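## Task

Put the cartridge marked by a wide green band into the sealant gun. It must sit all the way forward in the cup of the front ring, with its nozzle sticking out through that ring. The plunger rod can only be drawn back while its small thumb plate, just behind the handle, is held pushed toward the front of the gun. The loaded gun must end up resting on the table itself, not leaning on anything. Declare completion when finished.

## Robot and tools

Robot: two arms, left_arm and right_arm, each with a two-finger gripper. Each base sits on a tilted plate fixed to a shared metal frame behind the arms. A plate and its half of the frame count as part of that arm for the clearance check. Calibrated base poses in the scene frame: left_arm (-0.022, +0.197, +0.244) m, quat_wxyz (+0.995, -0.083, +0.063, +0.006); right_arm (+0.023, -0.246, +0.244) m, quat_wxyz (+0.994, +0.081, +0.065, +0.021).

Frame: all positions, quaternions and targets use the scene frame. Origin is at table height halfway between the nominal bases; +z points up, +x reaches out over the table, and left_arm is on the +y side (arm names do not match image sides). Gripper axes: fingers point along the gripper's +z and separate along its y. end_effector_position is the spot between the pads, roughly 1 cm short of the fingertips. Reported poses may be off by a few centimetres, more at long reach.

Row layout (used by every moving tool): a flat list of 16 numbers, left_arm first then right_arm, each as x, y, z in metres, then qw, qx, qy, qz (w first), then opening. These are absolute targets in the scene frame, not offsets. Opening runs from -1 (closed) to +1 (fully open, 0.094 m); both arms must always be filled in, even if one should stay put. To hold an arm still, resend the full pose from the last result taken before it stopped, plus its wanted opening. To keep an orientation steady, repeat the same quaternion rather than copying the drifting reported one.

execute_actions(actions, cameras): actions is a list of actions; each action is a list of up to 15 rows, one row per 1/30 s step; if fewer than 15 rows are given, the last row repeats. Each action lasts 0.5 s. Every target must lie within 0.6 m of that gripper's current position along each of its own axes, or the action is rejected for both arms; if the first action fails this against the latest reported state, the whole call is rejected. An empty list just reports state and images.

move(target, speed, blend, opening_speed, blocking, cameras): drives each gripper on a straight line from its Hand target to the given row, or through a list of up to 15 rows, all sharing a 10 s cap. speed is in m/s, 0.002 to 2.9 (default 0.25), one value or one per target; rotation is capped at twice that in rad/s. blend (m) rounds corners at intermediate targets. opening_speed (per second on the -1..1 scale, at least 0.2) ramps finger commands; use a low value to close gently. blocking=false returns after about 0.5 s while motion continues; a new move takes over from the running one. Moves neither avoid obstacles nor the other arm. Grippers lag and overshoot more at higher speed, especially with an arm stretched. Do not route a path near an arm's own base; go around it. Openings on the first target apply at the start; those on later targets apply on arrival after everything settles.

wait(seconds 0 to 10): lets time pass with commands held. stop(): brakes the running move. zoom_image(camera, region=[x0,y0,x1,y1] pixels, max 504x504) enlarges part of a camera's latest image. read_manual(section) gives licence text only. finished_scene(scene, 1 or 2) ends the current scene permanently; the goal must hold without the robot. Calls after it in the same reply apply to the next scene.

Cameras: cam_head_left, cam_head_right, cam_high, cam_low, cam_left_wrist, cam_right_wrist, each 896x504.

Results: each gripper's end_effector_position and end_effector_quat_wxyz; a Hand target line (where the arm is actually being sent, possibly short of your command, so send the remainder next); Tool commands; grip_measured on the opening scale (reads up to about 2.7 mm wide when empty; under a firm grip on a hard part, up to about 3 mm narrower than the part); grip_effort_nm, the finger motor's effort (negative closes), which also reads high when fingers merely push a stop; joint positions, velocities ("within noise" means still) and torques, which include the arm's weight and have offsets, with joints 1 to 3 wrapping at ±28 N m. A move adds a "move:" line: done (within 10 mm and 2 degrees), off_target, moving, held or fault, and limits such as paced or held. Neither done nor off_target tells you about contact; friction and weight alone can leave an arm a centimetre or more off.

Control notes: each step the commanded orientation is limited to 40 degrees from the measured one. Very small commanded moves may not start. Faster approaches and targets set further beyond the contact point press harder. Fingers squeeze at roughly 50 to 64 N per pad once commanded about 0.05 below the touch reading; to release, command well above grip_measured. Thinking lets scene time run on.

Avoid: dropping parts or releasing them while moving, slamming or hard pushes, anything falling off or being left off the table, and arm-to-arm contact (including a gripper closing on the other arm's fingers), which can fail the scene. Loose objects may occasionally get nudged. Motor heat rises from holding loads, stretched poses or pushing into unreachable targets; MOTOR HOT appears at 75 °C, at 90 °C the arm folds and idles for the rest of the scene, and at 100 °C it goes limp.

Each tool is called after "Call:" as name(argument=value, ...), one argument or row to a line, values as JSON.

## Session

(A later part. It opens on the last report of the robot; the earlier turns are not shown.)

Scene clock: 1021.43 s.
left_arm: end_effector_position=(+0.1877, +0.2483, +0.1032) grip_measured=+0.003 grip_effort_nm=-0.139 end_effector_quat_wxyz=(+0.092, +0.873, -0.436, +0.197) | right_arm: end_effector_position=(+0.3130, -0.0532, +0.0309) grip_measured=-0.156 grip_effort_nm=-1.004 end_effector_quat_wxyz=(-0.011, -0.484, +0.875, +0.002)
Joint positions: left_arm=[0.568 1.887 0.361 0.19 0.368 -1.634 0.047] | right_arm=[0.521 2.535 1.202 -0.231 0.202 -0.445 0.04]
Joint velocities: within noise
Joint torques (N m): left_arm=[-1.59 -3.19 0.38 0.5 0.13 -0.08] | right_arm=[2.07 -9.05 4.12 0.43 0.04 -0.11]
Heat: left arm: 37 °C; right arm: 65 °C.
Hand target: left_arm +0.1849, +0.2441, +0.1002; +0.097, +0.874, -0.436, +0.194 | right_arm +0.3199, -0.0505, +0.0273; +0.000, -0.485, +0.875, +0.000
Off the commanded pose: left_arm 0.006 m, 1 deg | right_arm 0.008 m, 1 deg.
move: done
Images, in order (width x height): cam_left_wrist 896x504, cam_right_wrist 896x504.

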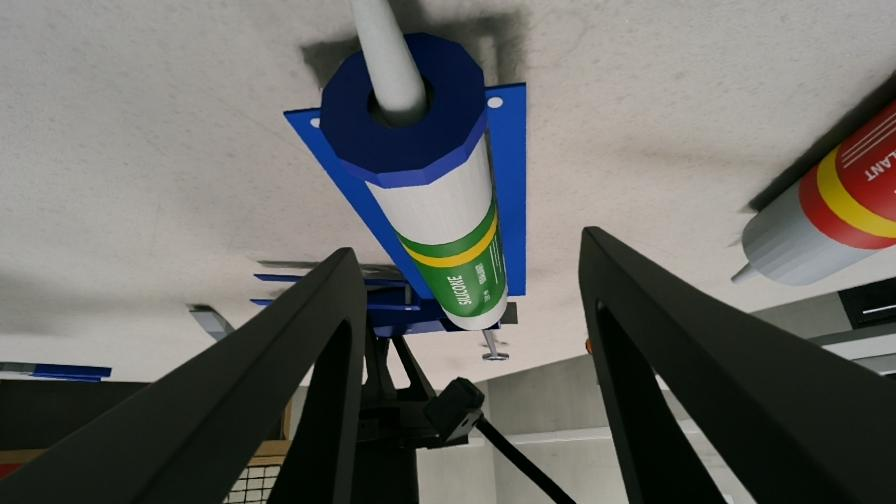

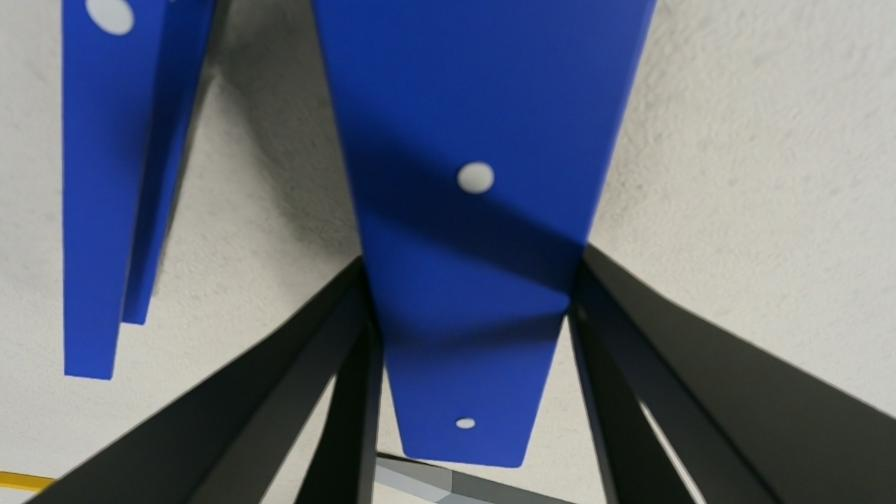

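Call:
move(
  target=[
    [0.1675,0.2315,0.085,0.0966,0.8737,-0.4356,0.1937,0.0,0.320,-0.0505,0.027,0,-0.4848,0.8746,0,-0.35],
  ],
  speed=[0.15],
  cameras=["cam_left_wrist"],
)

Scene clock: 1039.33 s.
left_arm: end_effector_position=(+0.1698, +0.2353, +0.0876) grip_measured=+0.003 grip_effort_nm=-0.139 end_effector_quat_wxyz=(+0.093, +0.873, -0.436, +0.197) | right_arm: end_effector_position=(+0.3130, -0.0532, +0.0309) grip_measured=-0.156 grip_effort_nm=-1.004 end_effector_quat_wxyz=(-0.011, -0.484, +0.875, +0.002)
Joint positions: left_arm=[0.568 1.998 0.287 0.373 0.367 -1.635 0.047] | right_arm=[0.521 2.535 1.202 -0.231 0.202 -0.445 0.04]
Joint velocities: within noise
Joint torques (N m): left_arm=[-1.5 -3.08 -0.59 0.49 0.15 -0.11] | right_arm=[2.07 -9.07 4.14 0.45 0.04 -0.11]
Heat: left arm: 34 °C; right arm: 64 °C.
Hand target: left_arm +0.1675, +0.2316, +0.0852; +0.097, +0.874, -0.436, +0.194 | right_arm +0.3199, -0.0505, +0.0273; +0.000, -0.485, +0.875, +0.000
Off the commanded pose: left_arm 0.005 m, 1 deg | right_arm 0.008 m, 1 deg.
move: done
Images, in order (width x height): cam_left_wrist 896x504.

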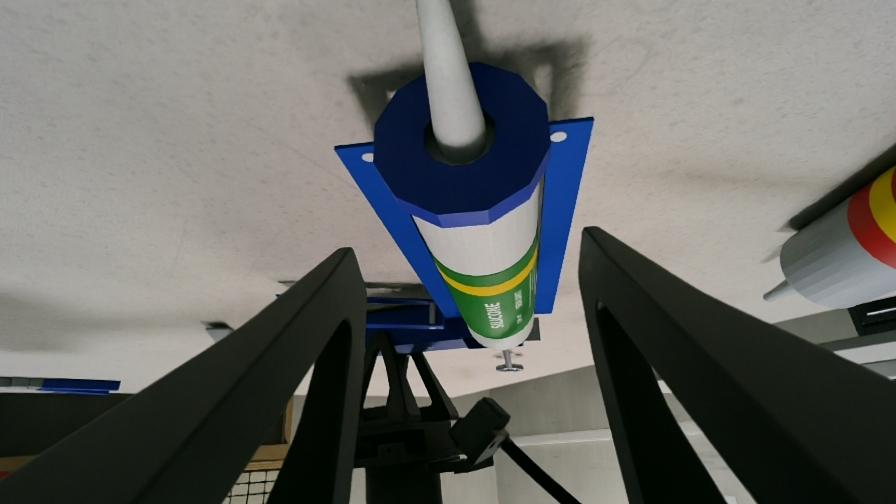

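Call:
move(
  target=[
    [0.1675,0.2315,0.075,0.088,0.8918,-0.3971,0.1977,0.0,0.320,-0.0505,0.027,0,-0.4848,0.8746,0,-0.35],
  ],
  speed=[0.15],
  cameras=["cam_left_wrist"],
)

Scene clock: 1045.03 s.
left_arm: end_effector_position=(+0.1718, +0.2364, +0.0772) grip_measured=+0.003 grip_effort_nm=-0.144 end_effector_quat_wxyz=(+0.083, +0.891, -0.398, +0.202) | right_arm: end_effector_position=(+0.3130, -0.0532, +0.0309) grip_measured=-0.156 grip_effort_nm=-1.009 end_effector_quat_wxyz=(-0.011, -0.484, +0.875, +0.002)
Joint positions: left_arm=[0.568 2.088 0.271 0.522 0.364 -1.727 0.047] | right_arm=[0.521 2.535 1.202 -0.231 0.202 -0.445 0.04]
Joint velocities: within noise
Joint torques (N m): left_arm=[-1.58 -3.14 -1.73 0.54 0.14 -0.11] | right_arm=[2.04 -9.03 4.19 0.43 0.05 -0.1]
Heat: left arm: 33 °C; right arm: 64 °C.
Hand target: left_arm +0.1673, +0.2315, +0.0752; +0.088, +0.892, -0.397, +0.198 | right_arm +0.3199, -0.0505, +0.0273; +0.000, -0.485, +0.875, +0.000
Off the commanded pose: left_arm 0.007 m, 1 deg | right_arm 0.008 m, 1 deg.
move: done
Images, in order (width x height): cam_left_wrist 896x504.

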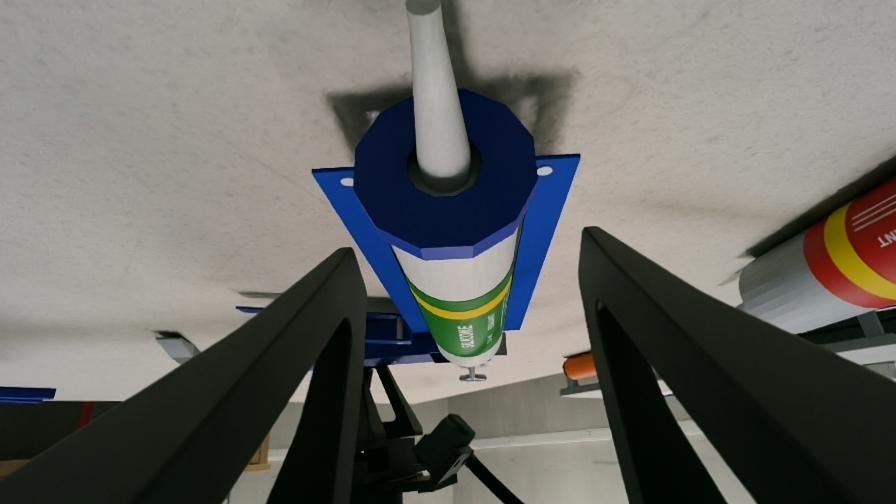

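Call:
move(
  target=[
    [0.159,0.2265,0.055,0.088,0.8918,-0.3971,0.1977,0.0,0.320,-0.0505,0.027,0,-0.4848,0.8746,0,-0.35],
  ],
  speed=[0.1],
  cameras=["cam_left_wrist"],
)

Scene clock: 1049.47 s.
left_arm: end_effector_position=(+0.1633, +0.2292, +0.0569) grip_measured=+0.003 grip_effort_nm=-0.139 end_effector_quat_wxyz=(+0.085, +0.891, -0.398, +0.200) | right_arm: end_effector_position=(+0.3130, -0.0532, +0.0309) grip_measured=-0.156 grip_effort_nm=-1.004 end_effector_quat_wxyz=(-0.011, -0.484, +0.875, +0.002)
Joint positions: left_arm=[0.568 2.259 0.271 0.688 0.363 -1.727 0.047] | right_arm=[0.521 2.535 1.202 -0.231 0.202 -0.445 0.04]
Joint velocities: within noise
Joint torques (N m): left_arm=[-0.53 -3.21 -2.41 0.55 0.16 0.02] | right_arm=[2.04 -9.13 4.07 0.43 0.06 -0.11]
Heat: left arm: 33 °C; right arm: 64 °C.
Hand target: left_arm +0.1589, +0.2265, +0.0551; +0.088, +0.892, -0.397, +0.198 | right_arm +0.3199, -0.0505, +0.0273; +0.000, -0.485, +0.875, +0.000
Off the commanded pose: left_arm 0.005 m, 0 deg | right_arm 0.008 m, 1 deg.
move: done
Images, in order (width x height): cam_left_wrist 896x504.

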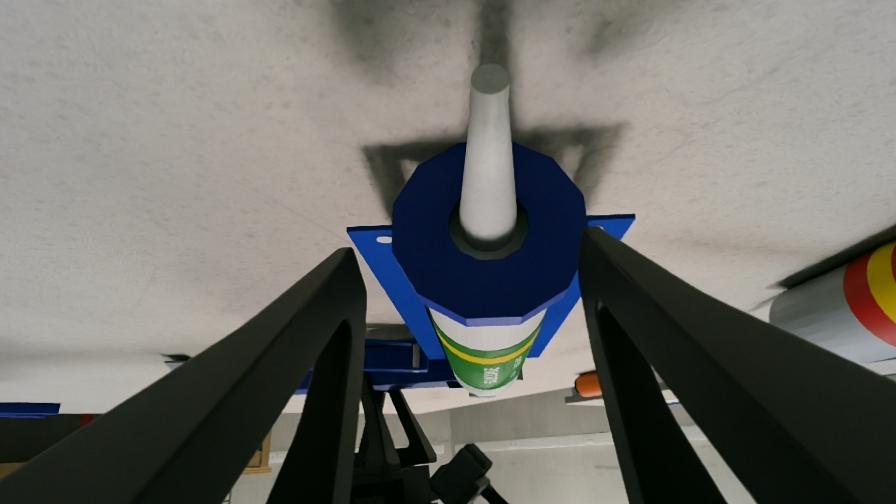

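Call:
zoom_image(
  camera="cam_left_wrist",
  region=[380, 130, 600, 350],
)

Call:
move(
  target=[
    [0.1655,0.231,0.034,0.088,0.8918,-0.3971,0.1977,0.0,0.320,-0.0505,0.027,0,-0.4848,0.8746,0,-0.35],
  ],
  speed=[0.08],
  cameras=["cam_left_wrist"],
)

Scaled by 2.291 from the camera's 896x504 image, which has a finer 1280x720 frame.

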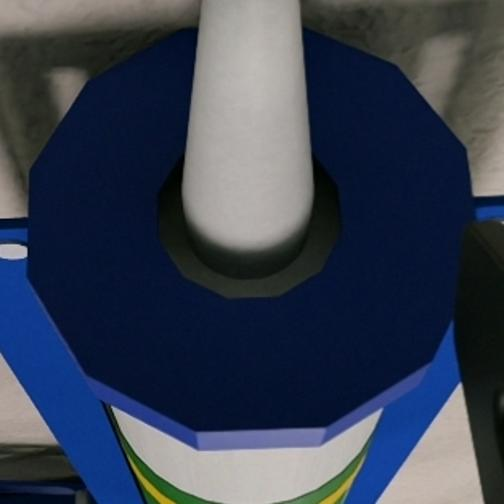

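Scene clock: 1053.27 s.
left_arm: end_effector_position=(+0.1661, +0.2294, +0.0372) grip_measured=+0.003 grip_effort_nm=-0.144 end_effector_quat_wxyz=(+0.091, +0.892, -0.397, +0.197) | right_arm: end_effector_position=(+0.3130, -0.0532, +0.0309) grip_measured=-0.156 grip_effort_nm=-1.004 end_effector_quat_wxyz=(-0.011, -0.484, +0.875, +0.002)
Joint positions: left_arm=[0.568 2.375 0.335 0.726 0.363 -1.727 0.047] | right_arm=[0.521 2.535 1.202 -0.231 0.202 -0.445 0.04]
Joint velocities: within noise
Joint torques (N m): left_arm=[0.21 -3.43 -1.63 0.57 0.22 0.15] | right_arm=[2.07 -9.02 4.14 0.45 0.07 -0.13]
Heat: left arm: 32 °C; right arm: 63 °C.
Hand target: left_arm +0.1654, +0.2310, +0.0341; +0.088, +0.892, -0.397, +0.197 | right_arm +0.3199, -0.0505, +0.0273; +0.000, -0.485, +0.875, +0.000
Off the commanded pose: left_arm 0.004 m, 0 deg | right_arm 0.008 m, 1 deg.
move: done
Images, in order (width x height): cam_left_wrist 896x504.

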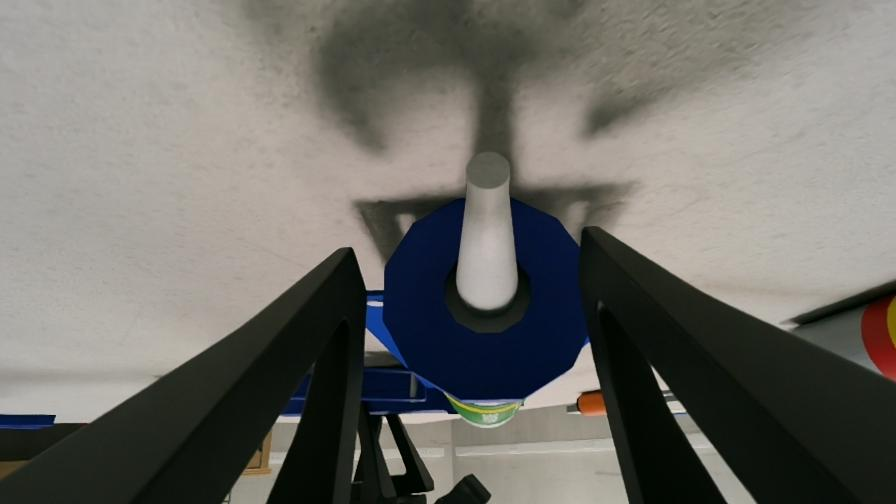

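Call:
move(
  target=[
    [0.169,0.232,0.032,0.088,0.8918,-0.3971,0.1977,0.0,0.320,-0.0505,0.027,0,-0.4848,0.8746,0,-0.35],
    [0.169,0.232,0.032,0.088,0.8918,-0.3971,0.1977,-0.95,0.320,-0.0505,0.027,0,-0.4848,0.8746,0,-0.35],
  ],
  speed=[0.08,0.08],
  cameras=["cam_left_wrist"],
)

Scene clock: 1059.37 s.
left_arm: end_effector_position=(+0.1720, +0.2330, +0.0358) grip_measured=-0.891 grip_effort_nm=-1.028 end_effector_quat_wxyz=(+0.085, +0.891, -0.398, +0.201) | right_arm: end_effector_position=(+0.3130, -0.0532, +0.0309) grip_measured=-0.156 grip_effort_nm=-1.004 end_effector_quat_wxyz=(-0.011, -0.484, +0.875, +0.002)
Joint positions: left_arm=[0.568 2.376 0.35 0.727 0.364 -1.727 0.005] | right_arm=[0.521 2.535 1.202 -0.231 0.202 -0.445 0.04]
Joint velocities: within noise
Joint torques (N m): left_arm=[-0.24 -3.41 -1.63 0.47 0.17 0.05] | right_arm=[2.09 -9.07 4.14 0.44 0.06 -0.12]
Heat: left arm: 32 °C; right arm: 63 °C.
Hand target: left_arm +0.1690, +0.2320, +0.0322; +0.088, +0.892, -0.397, +0.198 | right_arm +0.3199, -0.0505, +0.0273; +0.000, -0.485, +0.875, +0.000
Off the commanded pose: left_arm 0.005 m, 1 deg | right_arm 0.008 m, 1 deg.
move: done
Images, in order (width x height): cam_left_wrist 896x504.

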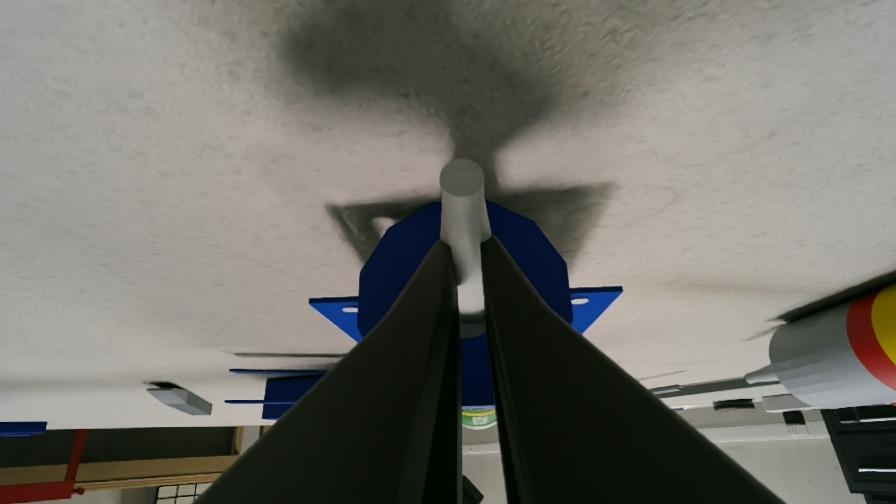

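Call:
move(
  target=[
    [0.163,0.239,0.036,0.088,0.8918,-0.3971,0.1977,-0.95,0.320,-0.0505,0.027,0,-0.4848,0.8746,0,-0.35],
    [0.162,0.240,0.042,0.088,0.8918,-0.3971,0.1977,-0.95,0.320,-0.0505,0.027,0,-0.4848,0.8746,0,-0.35],
    [0.166,0.2435,0.040,0.088,0.8918,-0.3971,0.1977,-0.95,0.320,-0.0505,0.027,0,-0.4848,0.8746,0,-0.35],
    [0.158,0.237,0.038,0.088,0.8918,-0.3971,0.1977,-0.95,0.320,-0.0505,0.027,0,-0.4848,0.8746,0,-0.35],
    [0.162,0.240,0.034,0.088,0.8918,-0.3971,0.1977,-0.95,0.320,-0.0505,0.027,0,-0.4848,0.8746,0,-0.35],
  ],
  speed=0.04,
  cameras=["cam_left_wrist"],
)

Scene clock: 1064.00 s.
left_arm: end_effector_position=(+0.1626, +0.2346, +0.0376) grip_measured=-0.891 grip_effort_nm=-1.023 end_effector_quat_wxyz=(+0.097, +0.891, -0.396, +0.202) | right_arm: end_effector_position=(+0.3129, -0.0526, +0.0309) grip_measured=-0.157 grip_effort_nm=-1.004 end_effector_quat_wxyz=(-0.011, -0.486, +0.874, +0.003)
Joint positions: left_arm=[0.62 2.368 0.344 0.684 0.392 -1.674 0.005] | right_arm=[0.521 2.535 1.202 -0.23 0.199 -0.451 0.04]
Joint velocities: within noise
Joint torques (N m): left_arm=[0.39 -4.12 -1.61 0.47 0.08 0.15] | right_arm=[2.02 -9.06 4.15 0.42 0.07 -0.06]
Heat: left arm: 32 °C; right arm: 63 °C.
Hand target: left_arm +0.1620, +0.2399, +0.0342; +0.088, +0.892, -0.397, +0.197 | right_arm +0.3199, -0.0506, +0.0273; +0.000, -0.485, +0.875, +0.000
Off the commanded pose: left_arm 0.007 m, 1 deg | right_arm 0.008 m, 1 deg.
move: done
Images, in order (width x height): cam_left_wrist 896x504.

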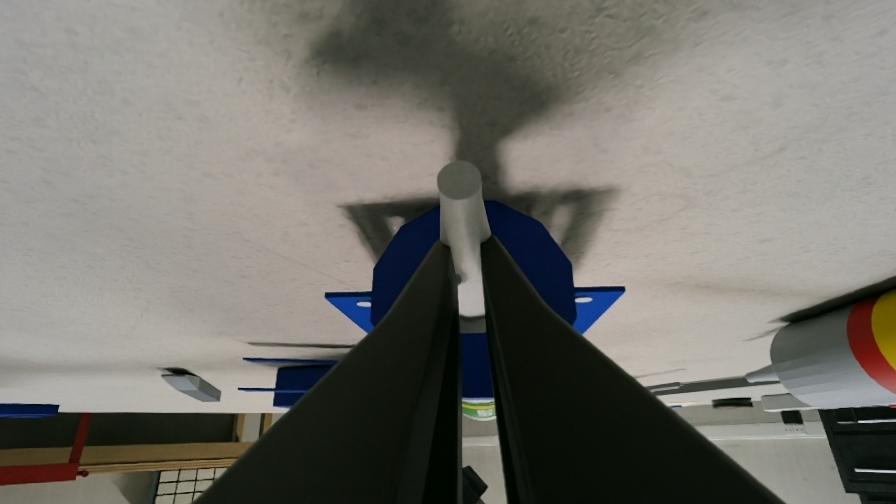

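Call:
move(
  target=[
    [0.158,0.246,0.038,0.088,0.8918,-0.3971,0.1977,-0.95,0.320,-0.0505,0.027,0,-0.4848,0.8746,0,-0.35],
    [0.157,0.247,0.044,0.088,0.8918,-0.3971,0.1977,-0.95,0.320,-0.0505,0.027,0,-0.4848,0.8746,0,-0.35],
    [0.162,0.250,0.041,0.088,0.8918,-0.3971,0.1977,-0.95,0.320,-0.0505,0.027,0,-0.4848,0.8746,0,-0.35],
    [0.153,0.243,0.039,0.088,0.8918,-0.3971,0.1977,-0.95,0.320,-0.0505,0.027,0,-0.4848,0.8746,0,-0.35],
    [0.158,0.246,0.034,0.088,0.8918,-0.3971,0.1977,-0.95,0.320,-0.0505,0.027,0,-0.4848,0.8746,0,-0.35],
  ],
  speed=0.04,
  cameras=["cam_left_wrist","cam_right_wrist"],
)

Scene clock: 1071.27 s.
left_arm: end_effector_position=(+0.1593, +0.2381, +0.0401) grip_measured=-0.891 grip_effort_nm=-1.028 end_effector_quat_wxyz=(+0.101, +0.889, -0.397, +0.207) | right_arm: end_effector_position=(+0.3126, -0.0520, +0.0309) grip_measured=-0.158 grip_effort_nm=-1.004 end_effector_quat_wxyz=(-0.011, -0.488, +0.873, +0.005)
Joint positions: left_arm=[0.659 2.351 0.345 0.647 0.412 -1.629 0.005] | right_arm=[0.521 2.535 1.202 -0.229 0.195 -0.455 0.04]
Joint velocities: within noise
Joint torques (N m): left_arm=[0.76 -3.58 -1.13 0.5 0.01 0.14] | right_arm=[2.03 -9.11 4.12 0.42 0.12 -0.01]
Heat: left arm: 32 °C; right arm: 63 °C.
Hand target: left_arm +0.1580, +0.2459, +0.0344; +0.088, +0.892, -0.397, +0.198 | right_arm +0.3199, -0.0506, +0.0273; +0.000, -0.485, +0.875, +0.000
Off the commanded pose: left_arm 0.010 m, 2 deg | right_arm 0.008 m, 1 deg.
move: done
Images, in order (width x height): cam_left_wrist 896x504, cam_right_wrist 896x504.

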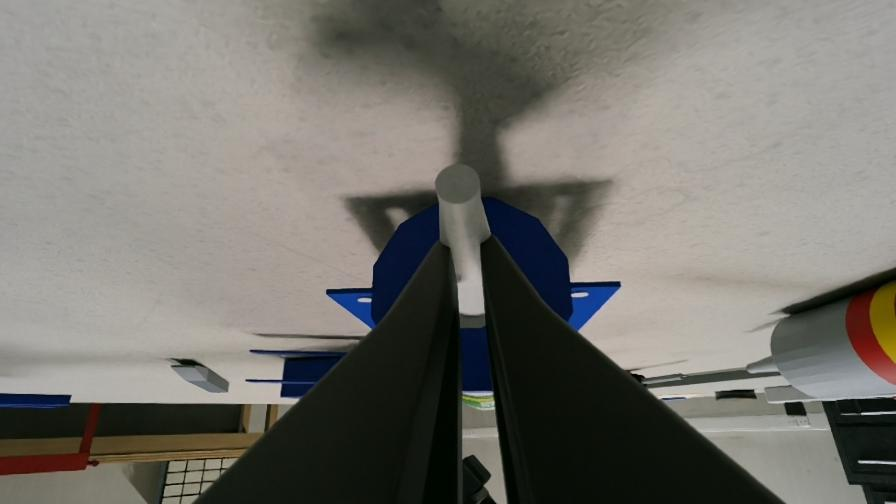

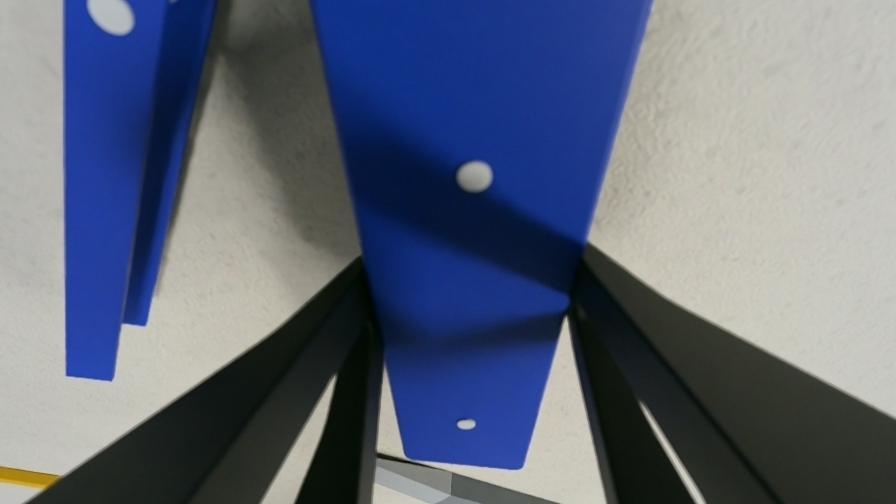

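Call:
move(
  target=[
    [0.161,0.237,0.036,0.088,0.8918,-0.3971,0.1977,-0.95,0.320,-0.0505,0.027,0,-0.4848,0.8746,0,-0.35],
    [0.161,0.237,0.036,0.088,0.8918,-0.3971,0.1977,-0.3,0.320,-0.0505,0.027,0,-0.4848,0.8746,0,-0.35],
    [0.155,0.245,0.10,0.088,0.8918,-0.3971,0.1977,0.3,0.320,-0.0505,0.027,0,-0.4848,0.8746,0,0.3],
    [0.13,0.29,0.15,0.342,0,0.9397,0,0.8,0.320,-0.0505,0.06,0,-0.4848,0.8746,0,0.5],
    [0.195,0.22,0.12,0.268,0,0.963,0,0.8,0.30,-0.0505,0.15,0,-0.4848,0.8746,0,0.5],
  ],
  speed=[0.04,0.04,0.1,0.2,0.2],
  cameras=["cam_left_wrist","cam_high"],
)

Call:
zoom_image(
  camera="cam_left_wrist",
  region=[330, 80, 610, 360],
)

Scene clock: 1084.93 s.
left_arm: end_effector_position=(+0.1283, +0.2918, +0.1484) grip_measured=+0.297 grip_effort_nm=0.144 end_effector_quat_wxyz=(+0.327, +0.011, +0.944, -0.040) | right_arm: end_effector_position=(+0.3143, -0.0557, +0.0462) grip_measured=+0.297 grip_effort_nm=0.178 end_effector_quat_wxyz=(-0.013, -0.484, +0.875, +0.003)
Joint positions: left_arm=[1.229 1.659 -0.001 0.455 0.719 1.189 0.061] | right_arm=[0.521 2.483 1.187 -0.272 0.2 -0.444 0.061]
Joint velocities: within noise
Joint torques (N m): left_arm=[0.96 -1.36 -0.1 0.69 0.48 0.17] | right_arm=[3.73 -13.71 2.78 0.05 0.07 0.09]
Heat: left arm: 32 °C; right arm: 65 °C.
Hand target: left_arm +0.1298, +0.2906, +0.1501; +0.337, +0.014, +0.940, -0.040 | right_arm +0.3198, -0.0505, +0.0595; +0.000, -0.485, +0.875, +0.000
Tool commands: left_gripper/opening=+0.3 right_gripper/opening=+0.3
Off the commanded pose: left_arm 0.102 m, 9 deg | right_arm 0.105 m, 2 deg.
joint sent to its limit (left arm) — joint 3 (elbow), lower limit, where the elbow is as bent as it goes.
move: off_target (left_arm, right_arm; path cut at 10 s); path passed 3 of 5 targets; target 4's new opening was not sent
Images, in order (width x height): cam_high 896x504, cam_left_wrist 896x504.

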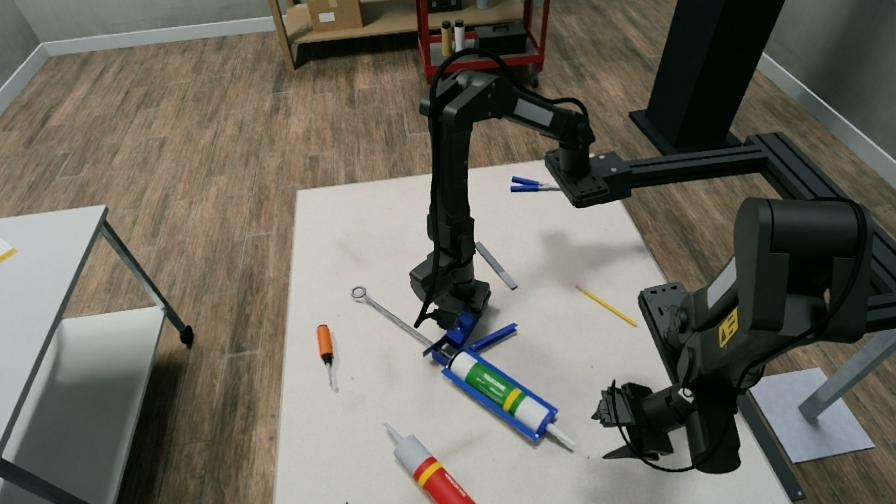

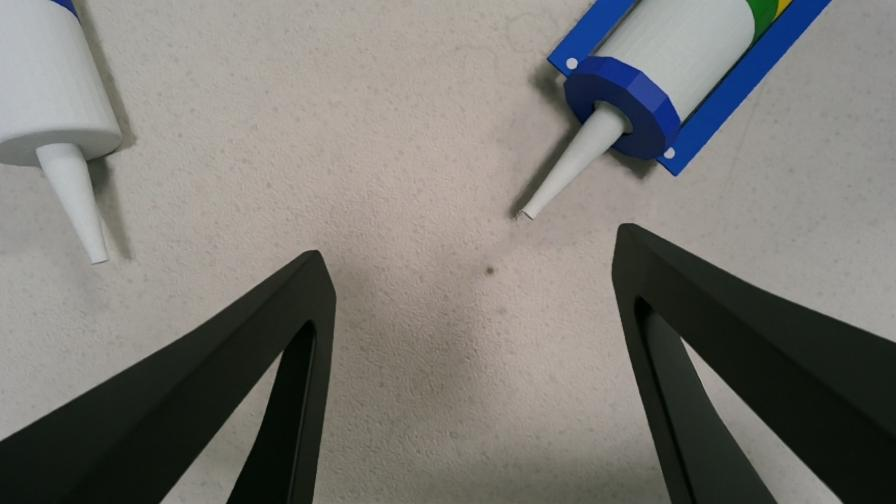

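Scaled by 1.800 from the camera's 896x504 image, which has a finer 1280x720 frame.

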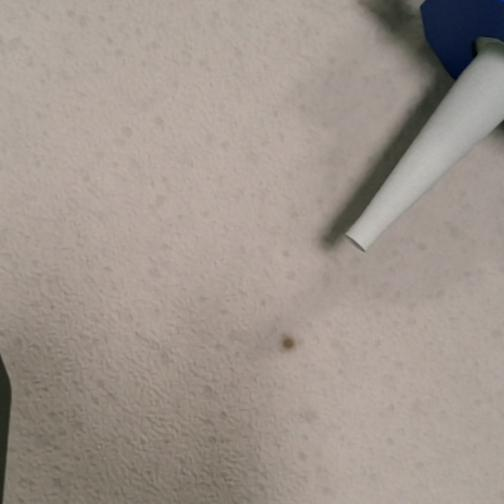

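Call:
move(
  target=[
    [0.150,0.27,0.15,0.3,0,0.954,0,0.8,0.320,-0.0505,0.12,0,-0.4848,0.8746,0,0.7],
    [0.185,0.24,0.12,0.268,0,0.963,0,0.8,0.20,-0.16,0.20,0,-0.4848,0.8746,0,0.5],
  ],
  speed=[0.15,0.25],
  cameras=["cam_left_wrist","cam_high","cam_low"],
)

Call:
zoom_image(
  camera="cam_left_wrist",
  region=[360, 40, 640, 320],
)

Scene clock: 1090.30 s.
left_arm: end_effector_position=(+0.1855, +0.2426, +0.1196) grip_measured=+0.797 grip_effort_nm=0.144 end_effector_quat_wxyz=(+0.247, +0.003, +0.969, -0.007) | right_arm: end_effector_position=(+0.1989, -0.1577, +0.1968) grip_measured=+0.503 grip_effort_nm=-0.134 end_effector_quat_wxyz=(-0.003, -0.485, +0.875, +0.003)
Joint positions: left_arm=[0.321 1.989 -0.001 1.056 0.073 0.359 0.084] | right_arm=[0.553 1.531 0.531 -0.554 0.2 -0.418 0.071]
Joint velocities: within noise
Joint torques (N m): left_arm=[-1.78 -2.32 -1.35 1.24 0.08 -0.11] | right_arm=[0.87 -5.82 4.63 0.08 0.09 -0.04]
Heat: left arm: 31 °C; right arm: 66 °C.
Hand target: left_arm +0.1856, +0.2403, +0.1199; +0.250, +0.002, +0.968, -0.009 | right_arm +0.2000, -0.1600, +0.1998; +0.000, -0.485, +0.875, +0.000
Off the commanded pose: left_arm 0.003 m, 3 deg | right_arm 0.004 m, 1 deg.
joint sent to its limit (left arm) — joint 3 (elbow), lower limit, where the elbow is as bent as it goes. The joint targets still meet the commanded pose.
move: off_target (left_arm)
Images, in order (width x height): cam_high 896x504, cam_low 896x504, cam_left_wrist 896x504.

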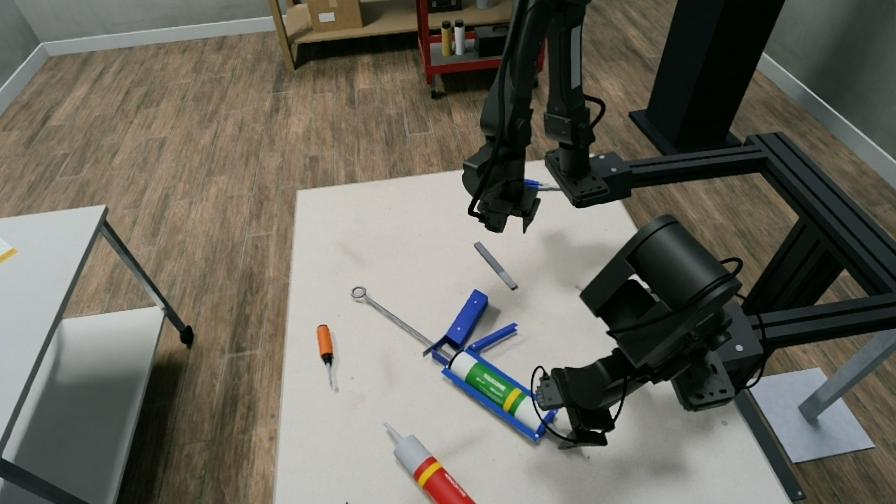

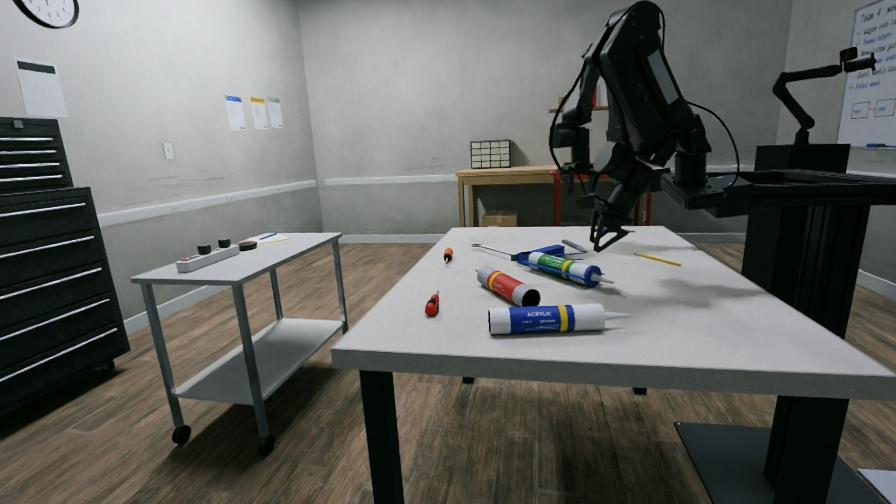

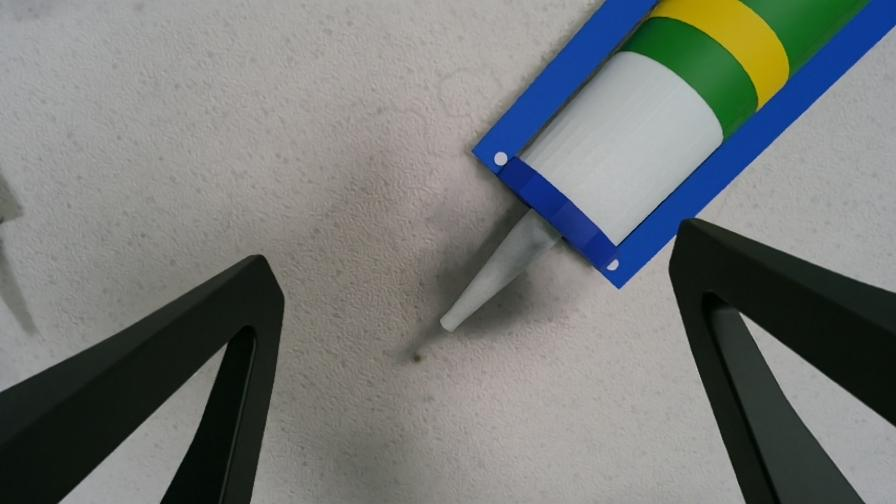

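Scaled by 1.800 from the camera's 896x504 image, which has a finer 1280x720 frame.

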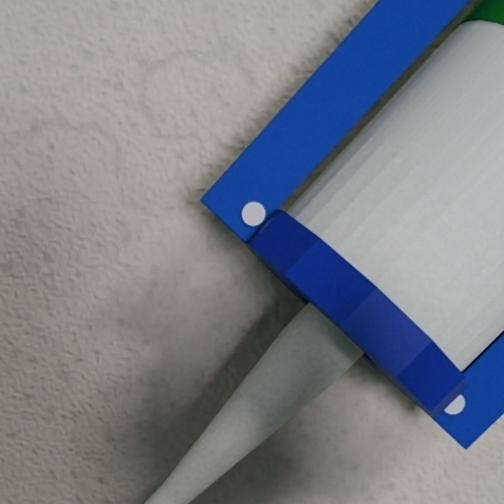

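Call:
move(
  target=[
    [0.12,0.34,0.16,0.268,0,0.963,0,0.8,0.27,0.11,0.26,0.342,0,0.9397,0,0.5],
  ],
  speed=[0.3],
  cameras=["cam_right_wrist","cam_high"],
)

Call:
zoom_image(
  camera="cam_right_wrist",
  region=[200, 100, 500, 400],
)

Call:
zoom_image(
  camera="cam_right_wrist",
  region=[450, 0, 700, 200],
)

Scene clock: 1110.17 s.
left_arm: end_effector_position=(+0.1166, +0.3348, +0.1553) grip_measured=+0.797 grip_effort_nm=0.144 end_effector_quat_wxyz=(+0.258, -0.004, +0.966, -0.002) | right_arm: end_effector_position=(+0.2693, +0.1047, +0.2543) grip_measured=+0.503 grip_effort_nm=-0.129 end_effector_quat_wxyz=(+0.328, -0.002, +0.945, +0.003)
Joint positions: left_arm=[1.245 1.433 0.125 0.117 0.56 1.184 0.084] | right_arm=[1.216 2.203 1.317 -0.519 0.801 1.127 0.071]
Joint velocities: within noise
Joint torques (N m): left_arm=[0.92 -3.07 4.16 0.38 0.41 0.17] | right_arm=[3.3 -8.96 8.46 0.57 0.58 0.11]
Heat: left arm: 31 °C; right arm: 61 °C.
Hand target: left_arm +0.1201, +0.3401, +0.1597; +0.268, +0.000, +0.963, +0.000 | right_arm +0.2698, +0.1099, +0.2600; +0.342, -0.001, +0.940, +0.001
Off the commanded pose: left_arm 0.008 m, 1 deg | right_arm 0.008 m, 2 deg.
move: done
Images, in order (width x height): cam_high 896x504, cam_right_wrist 896x504.

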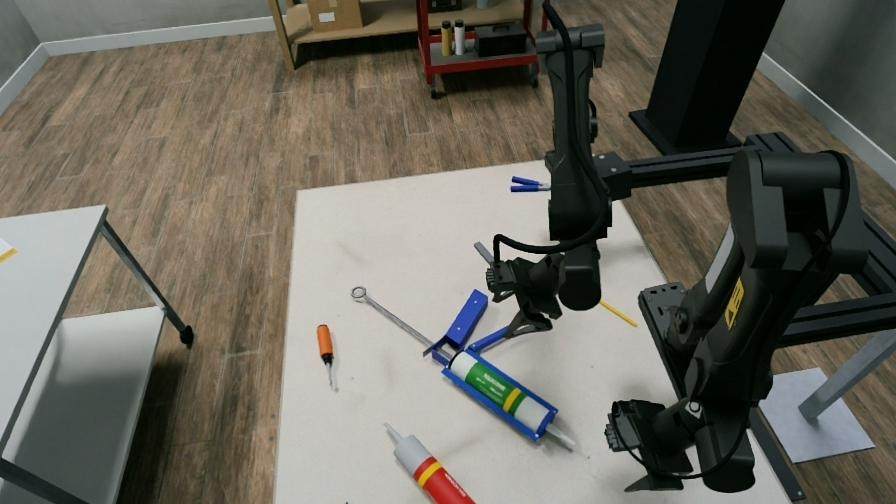

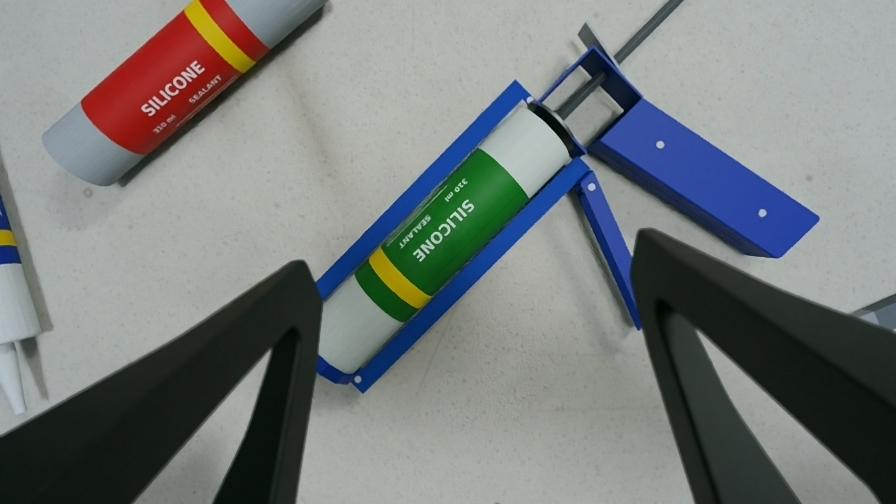

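Scaled by 1.680 from the camera's 896x504 image, which has a finer 1280x720 frame.

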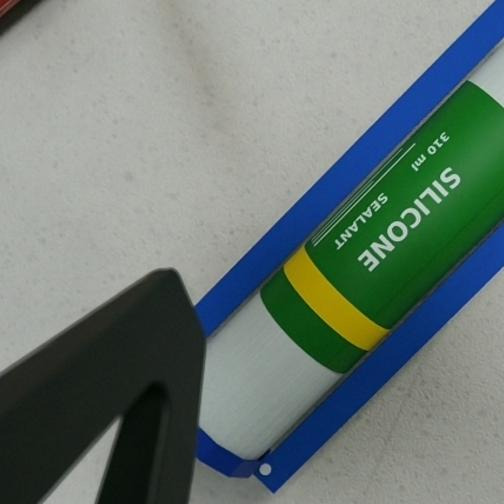

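Scaled by 2.016 from the camera's 896x504 image, which has a finer 1280x720 frame.

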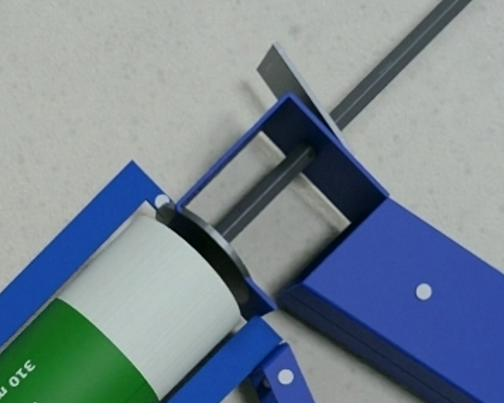

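Call:
move(
  target=[
    [0.16,0.34,0.10,0.105,0.861,-0.475,0.148,0.8,0.20,-0.16,0.20,0,0.4540,0.8910,0,0.1],
  ],
  speed=[0.3],
  cameras=["cam_left_wrist","cam_low"],
)

Call:
zoom_image(
  camera="cam_left_wrist",
  region=[330, 120, 530, 400],
)

Call:
zoom_image(
  camera="cam_low",
  region=[500, 210, 640, 310],
)

Scene clock: 1123.30 s.
left_arm: end_effector_position=(+0.1622, +0.3422, +0.1020) grip_measured=+0.797 grip_effort_nm=0.144 end_effector_quat_wxyz=(+0.090, +0.857, -0.487, +0.146) | right_arm: end_effector_position=(+0.1963, -0.1606, +0.1979) grip_measured=+0.103 grip_effort_nm=-0.125 end_effector_quat_wxyz=(-0.005, +0.449, +0.894, -0.011)
Joint positions: left_arm=[0.891 1.922 0.632 -0.212 0.313 -1.184 0.084] | right_arm=[0.558 1.531 0.536 -0.579 0.209 1.534 0.052]
Joint velocities: within noise
Joint torques (N m): left_arm=[0.64 -4.38 3.34 -0.19 0.21 -0.14] | right_arm=[0.36 -5.75 4.27 0.29 0 -0.03]
Heat: left arm: 30 °C; right arm: 62 °C.
Hand target: left_arm +0.1600, +0.3400, +0.1001; +0.105, +0.861, -0.475, +0.148 | right_arm +0.2000, -0.1600, +0.2000; +0.000, +0.454, +0.891, +0.000
Off the commanded pose: left_arm 0.004 m, 2 deg | right_arm 0.004 m, 2 deg.
move: done
Images, in order (width x height): cam_low 896x504, cam_left_wrist 896x504.

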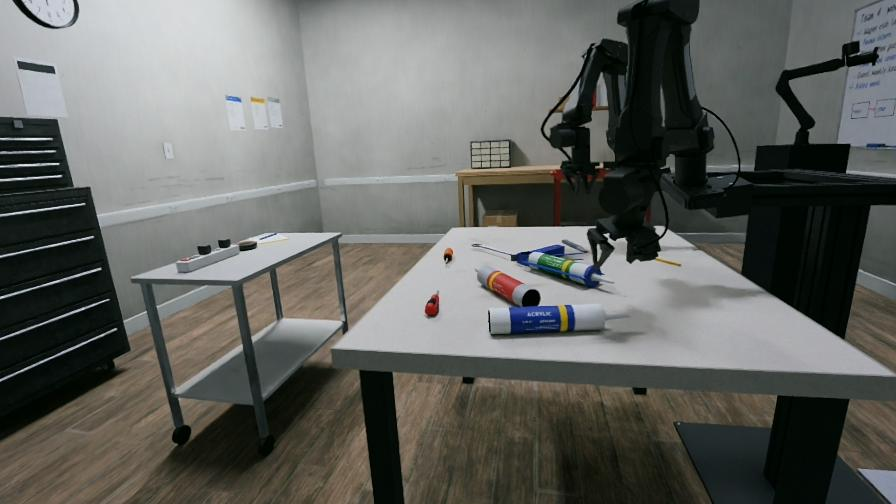

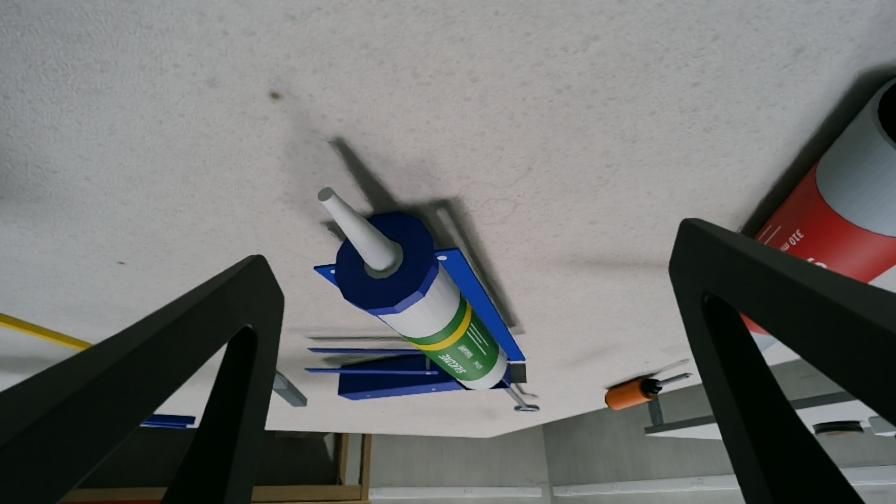

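Scaled by 1.800 from the camera's 896x504 image, which has a finer 1280x720 frame.

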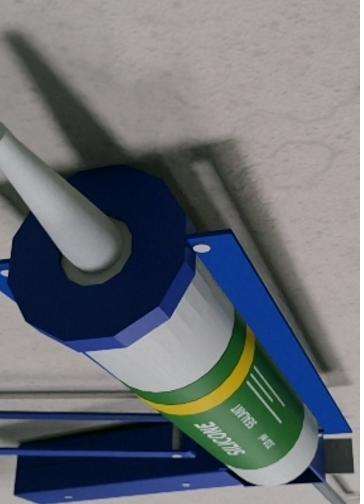

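Scaled by 3.600 from the camera's 896x504 image, which has a finer 1280x720 frame.

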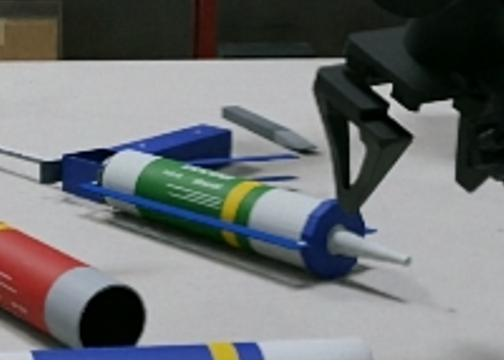

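Call:
move(
  target=[
    [0.11,0.38,0.18,0.105,0.861,-0.475,0.148,0.5,0.20,-0.16,0.20,0,0.4540,0.8910,0,0.1],
  ],
  speed=[0.3],
  cameras=["cam_high"],
)

Call:
finished_scene(
  scene=2,
)

Scene clock: 1128.00 s.
left_arm: end_effector_position=(+0.1080, +0.3735, +0.1727) grip_measured=+0.503 grip_effort_nm=-0.139 end_effector_quat_wxyz=(+0.115, +0.862, -0.471, +0.147) | right_arm: end_effector_position=(+0.1962, -0.1605, +0.1979) grip_measured=+0.103 grip_effort_nm=-0.125 end_effector_quat_wxyz=(-0.005, +0.449, +0.894, -0.011)
Joint positions: left_arm=[1.166 1.682 0.724 -0.681 0.319 -0.92 0.071] | right_arm=[0.558 1.531 0.536 -0.579 0.209 1.534 0.052]
Joint velocities: within noise
Joint torques (N m): left_arm=[0.87 -6.86 5.39 -0.4 0.13 0.16] | right_arm=[0.34 -5.87 4.18 0.29 -0.02 0]
Heat: left arm: 31 °C; right arm: 61 °C.
Hand target: left_arm +0.1100, +0.3799, +0.1798; +0.105, +0.861, -0.475, +0.148 | right_arm +0.2000, -0.1600, +0.2000; +0.000, +0.454, +0.891, +0.000
Off the commanded pose: left_arm 0.010 m, 1 deg | right_arm 0.004 m, 2 deg.
move: done
Images, in order (width x height): cam_high 896x504.

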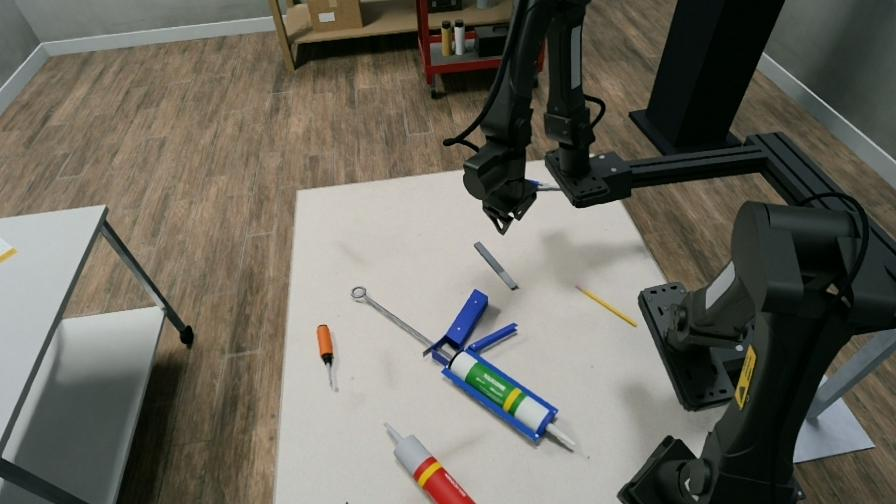

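The scene is finished: the task was done.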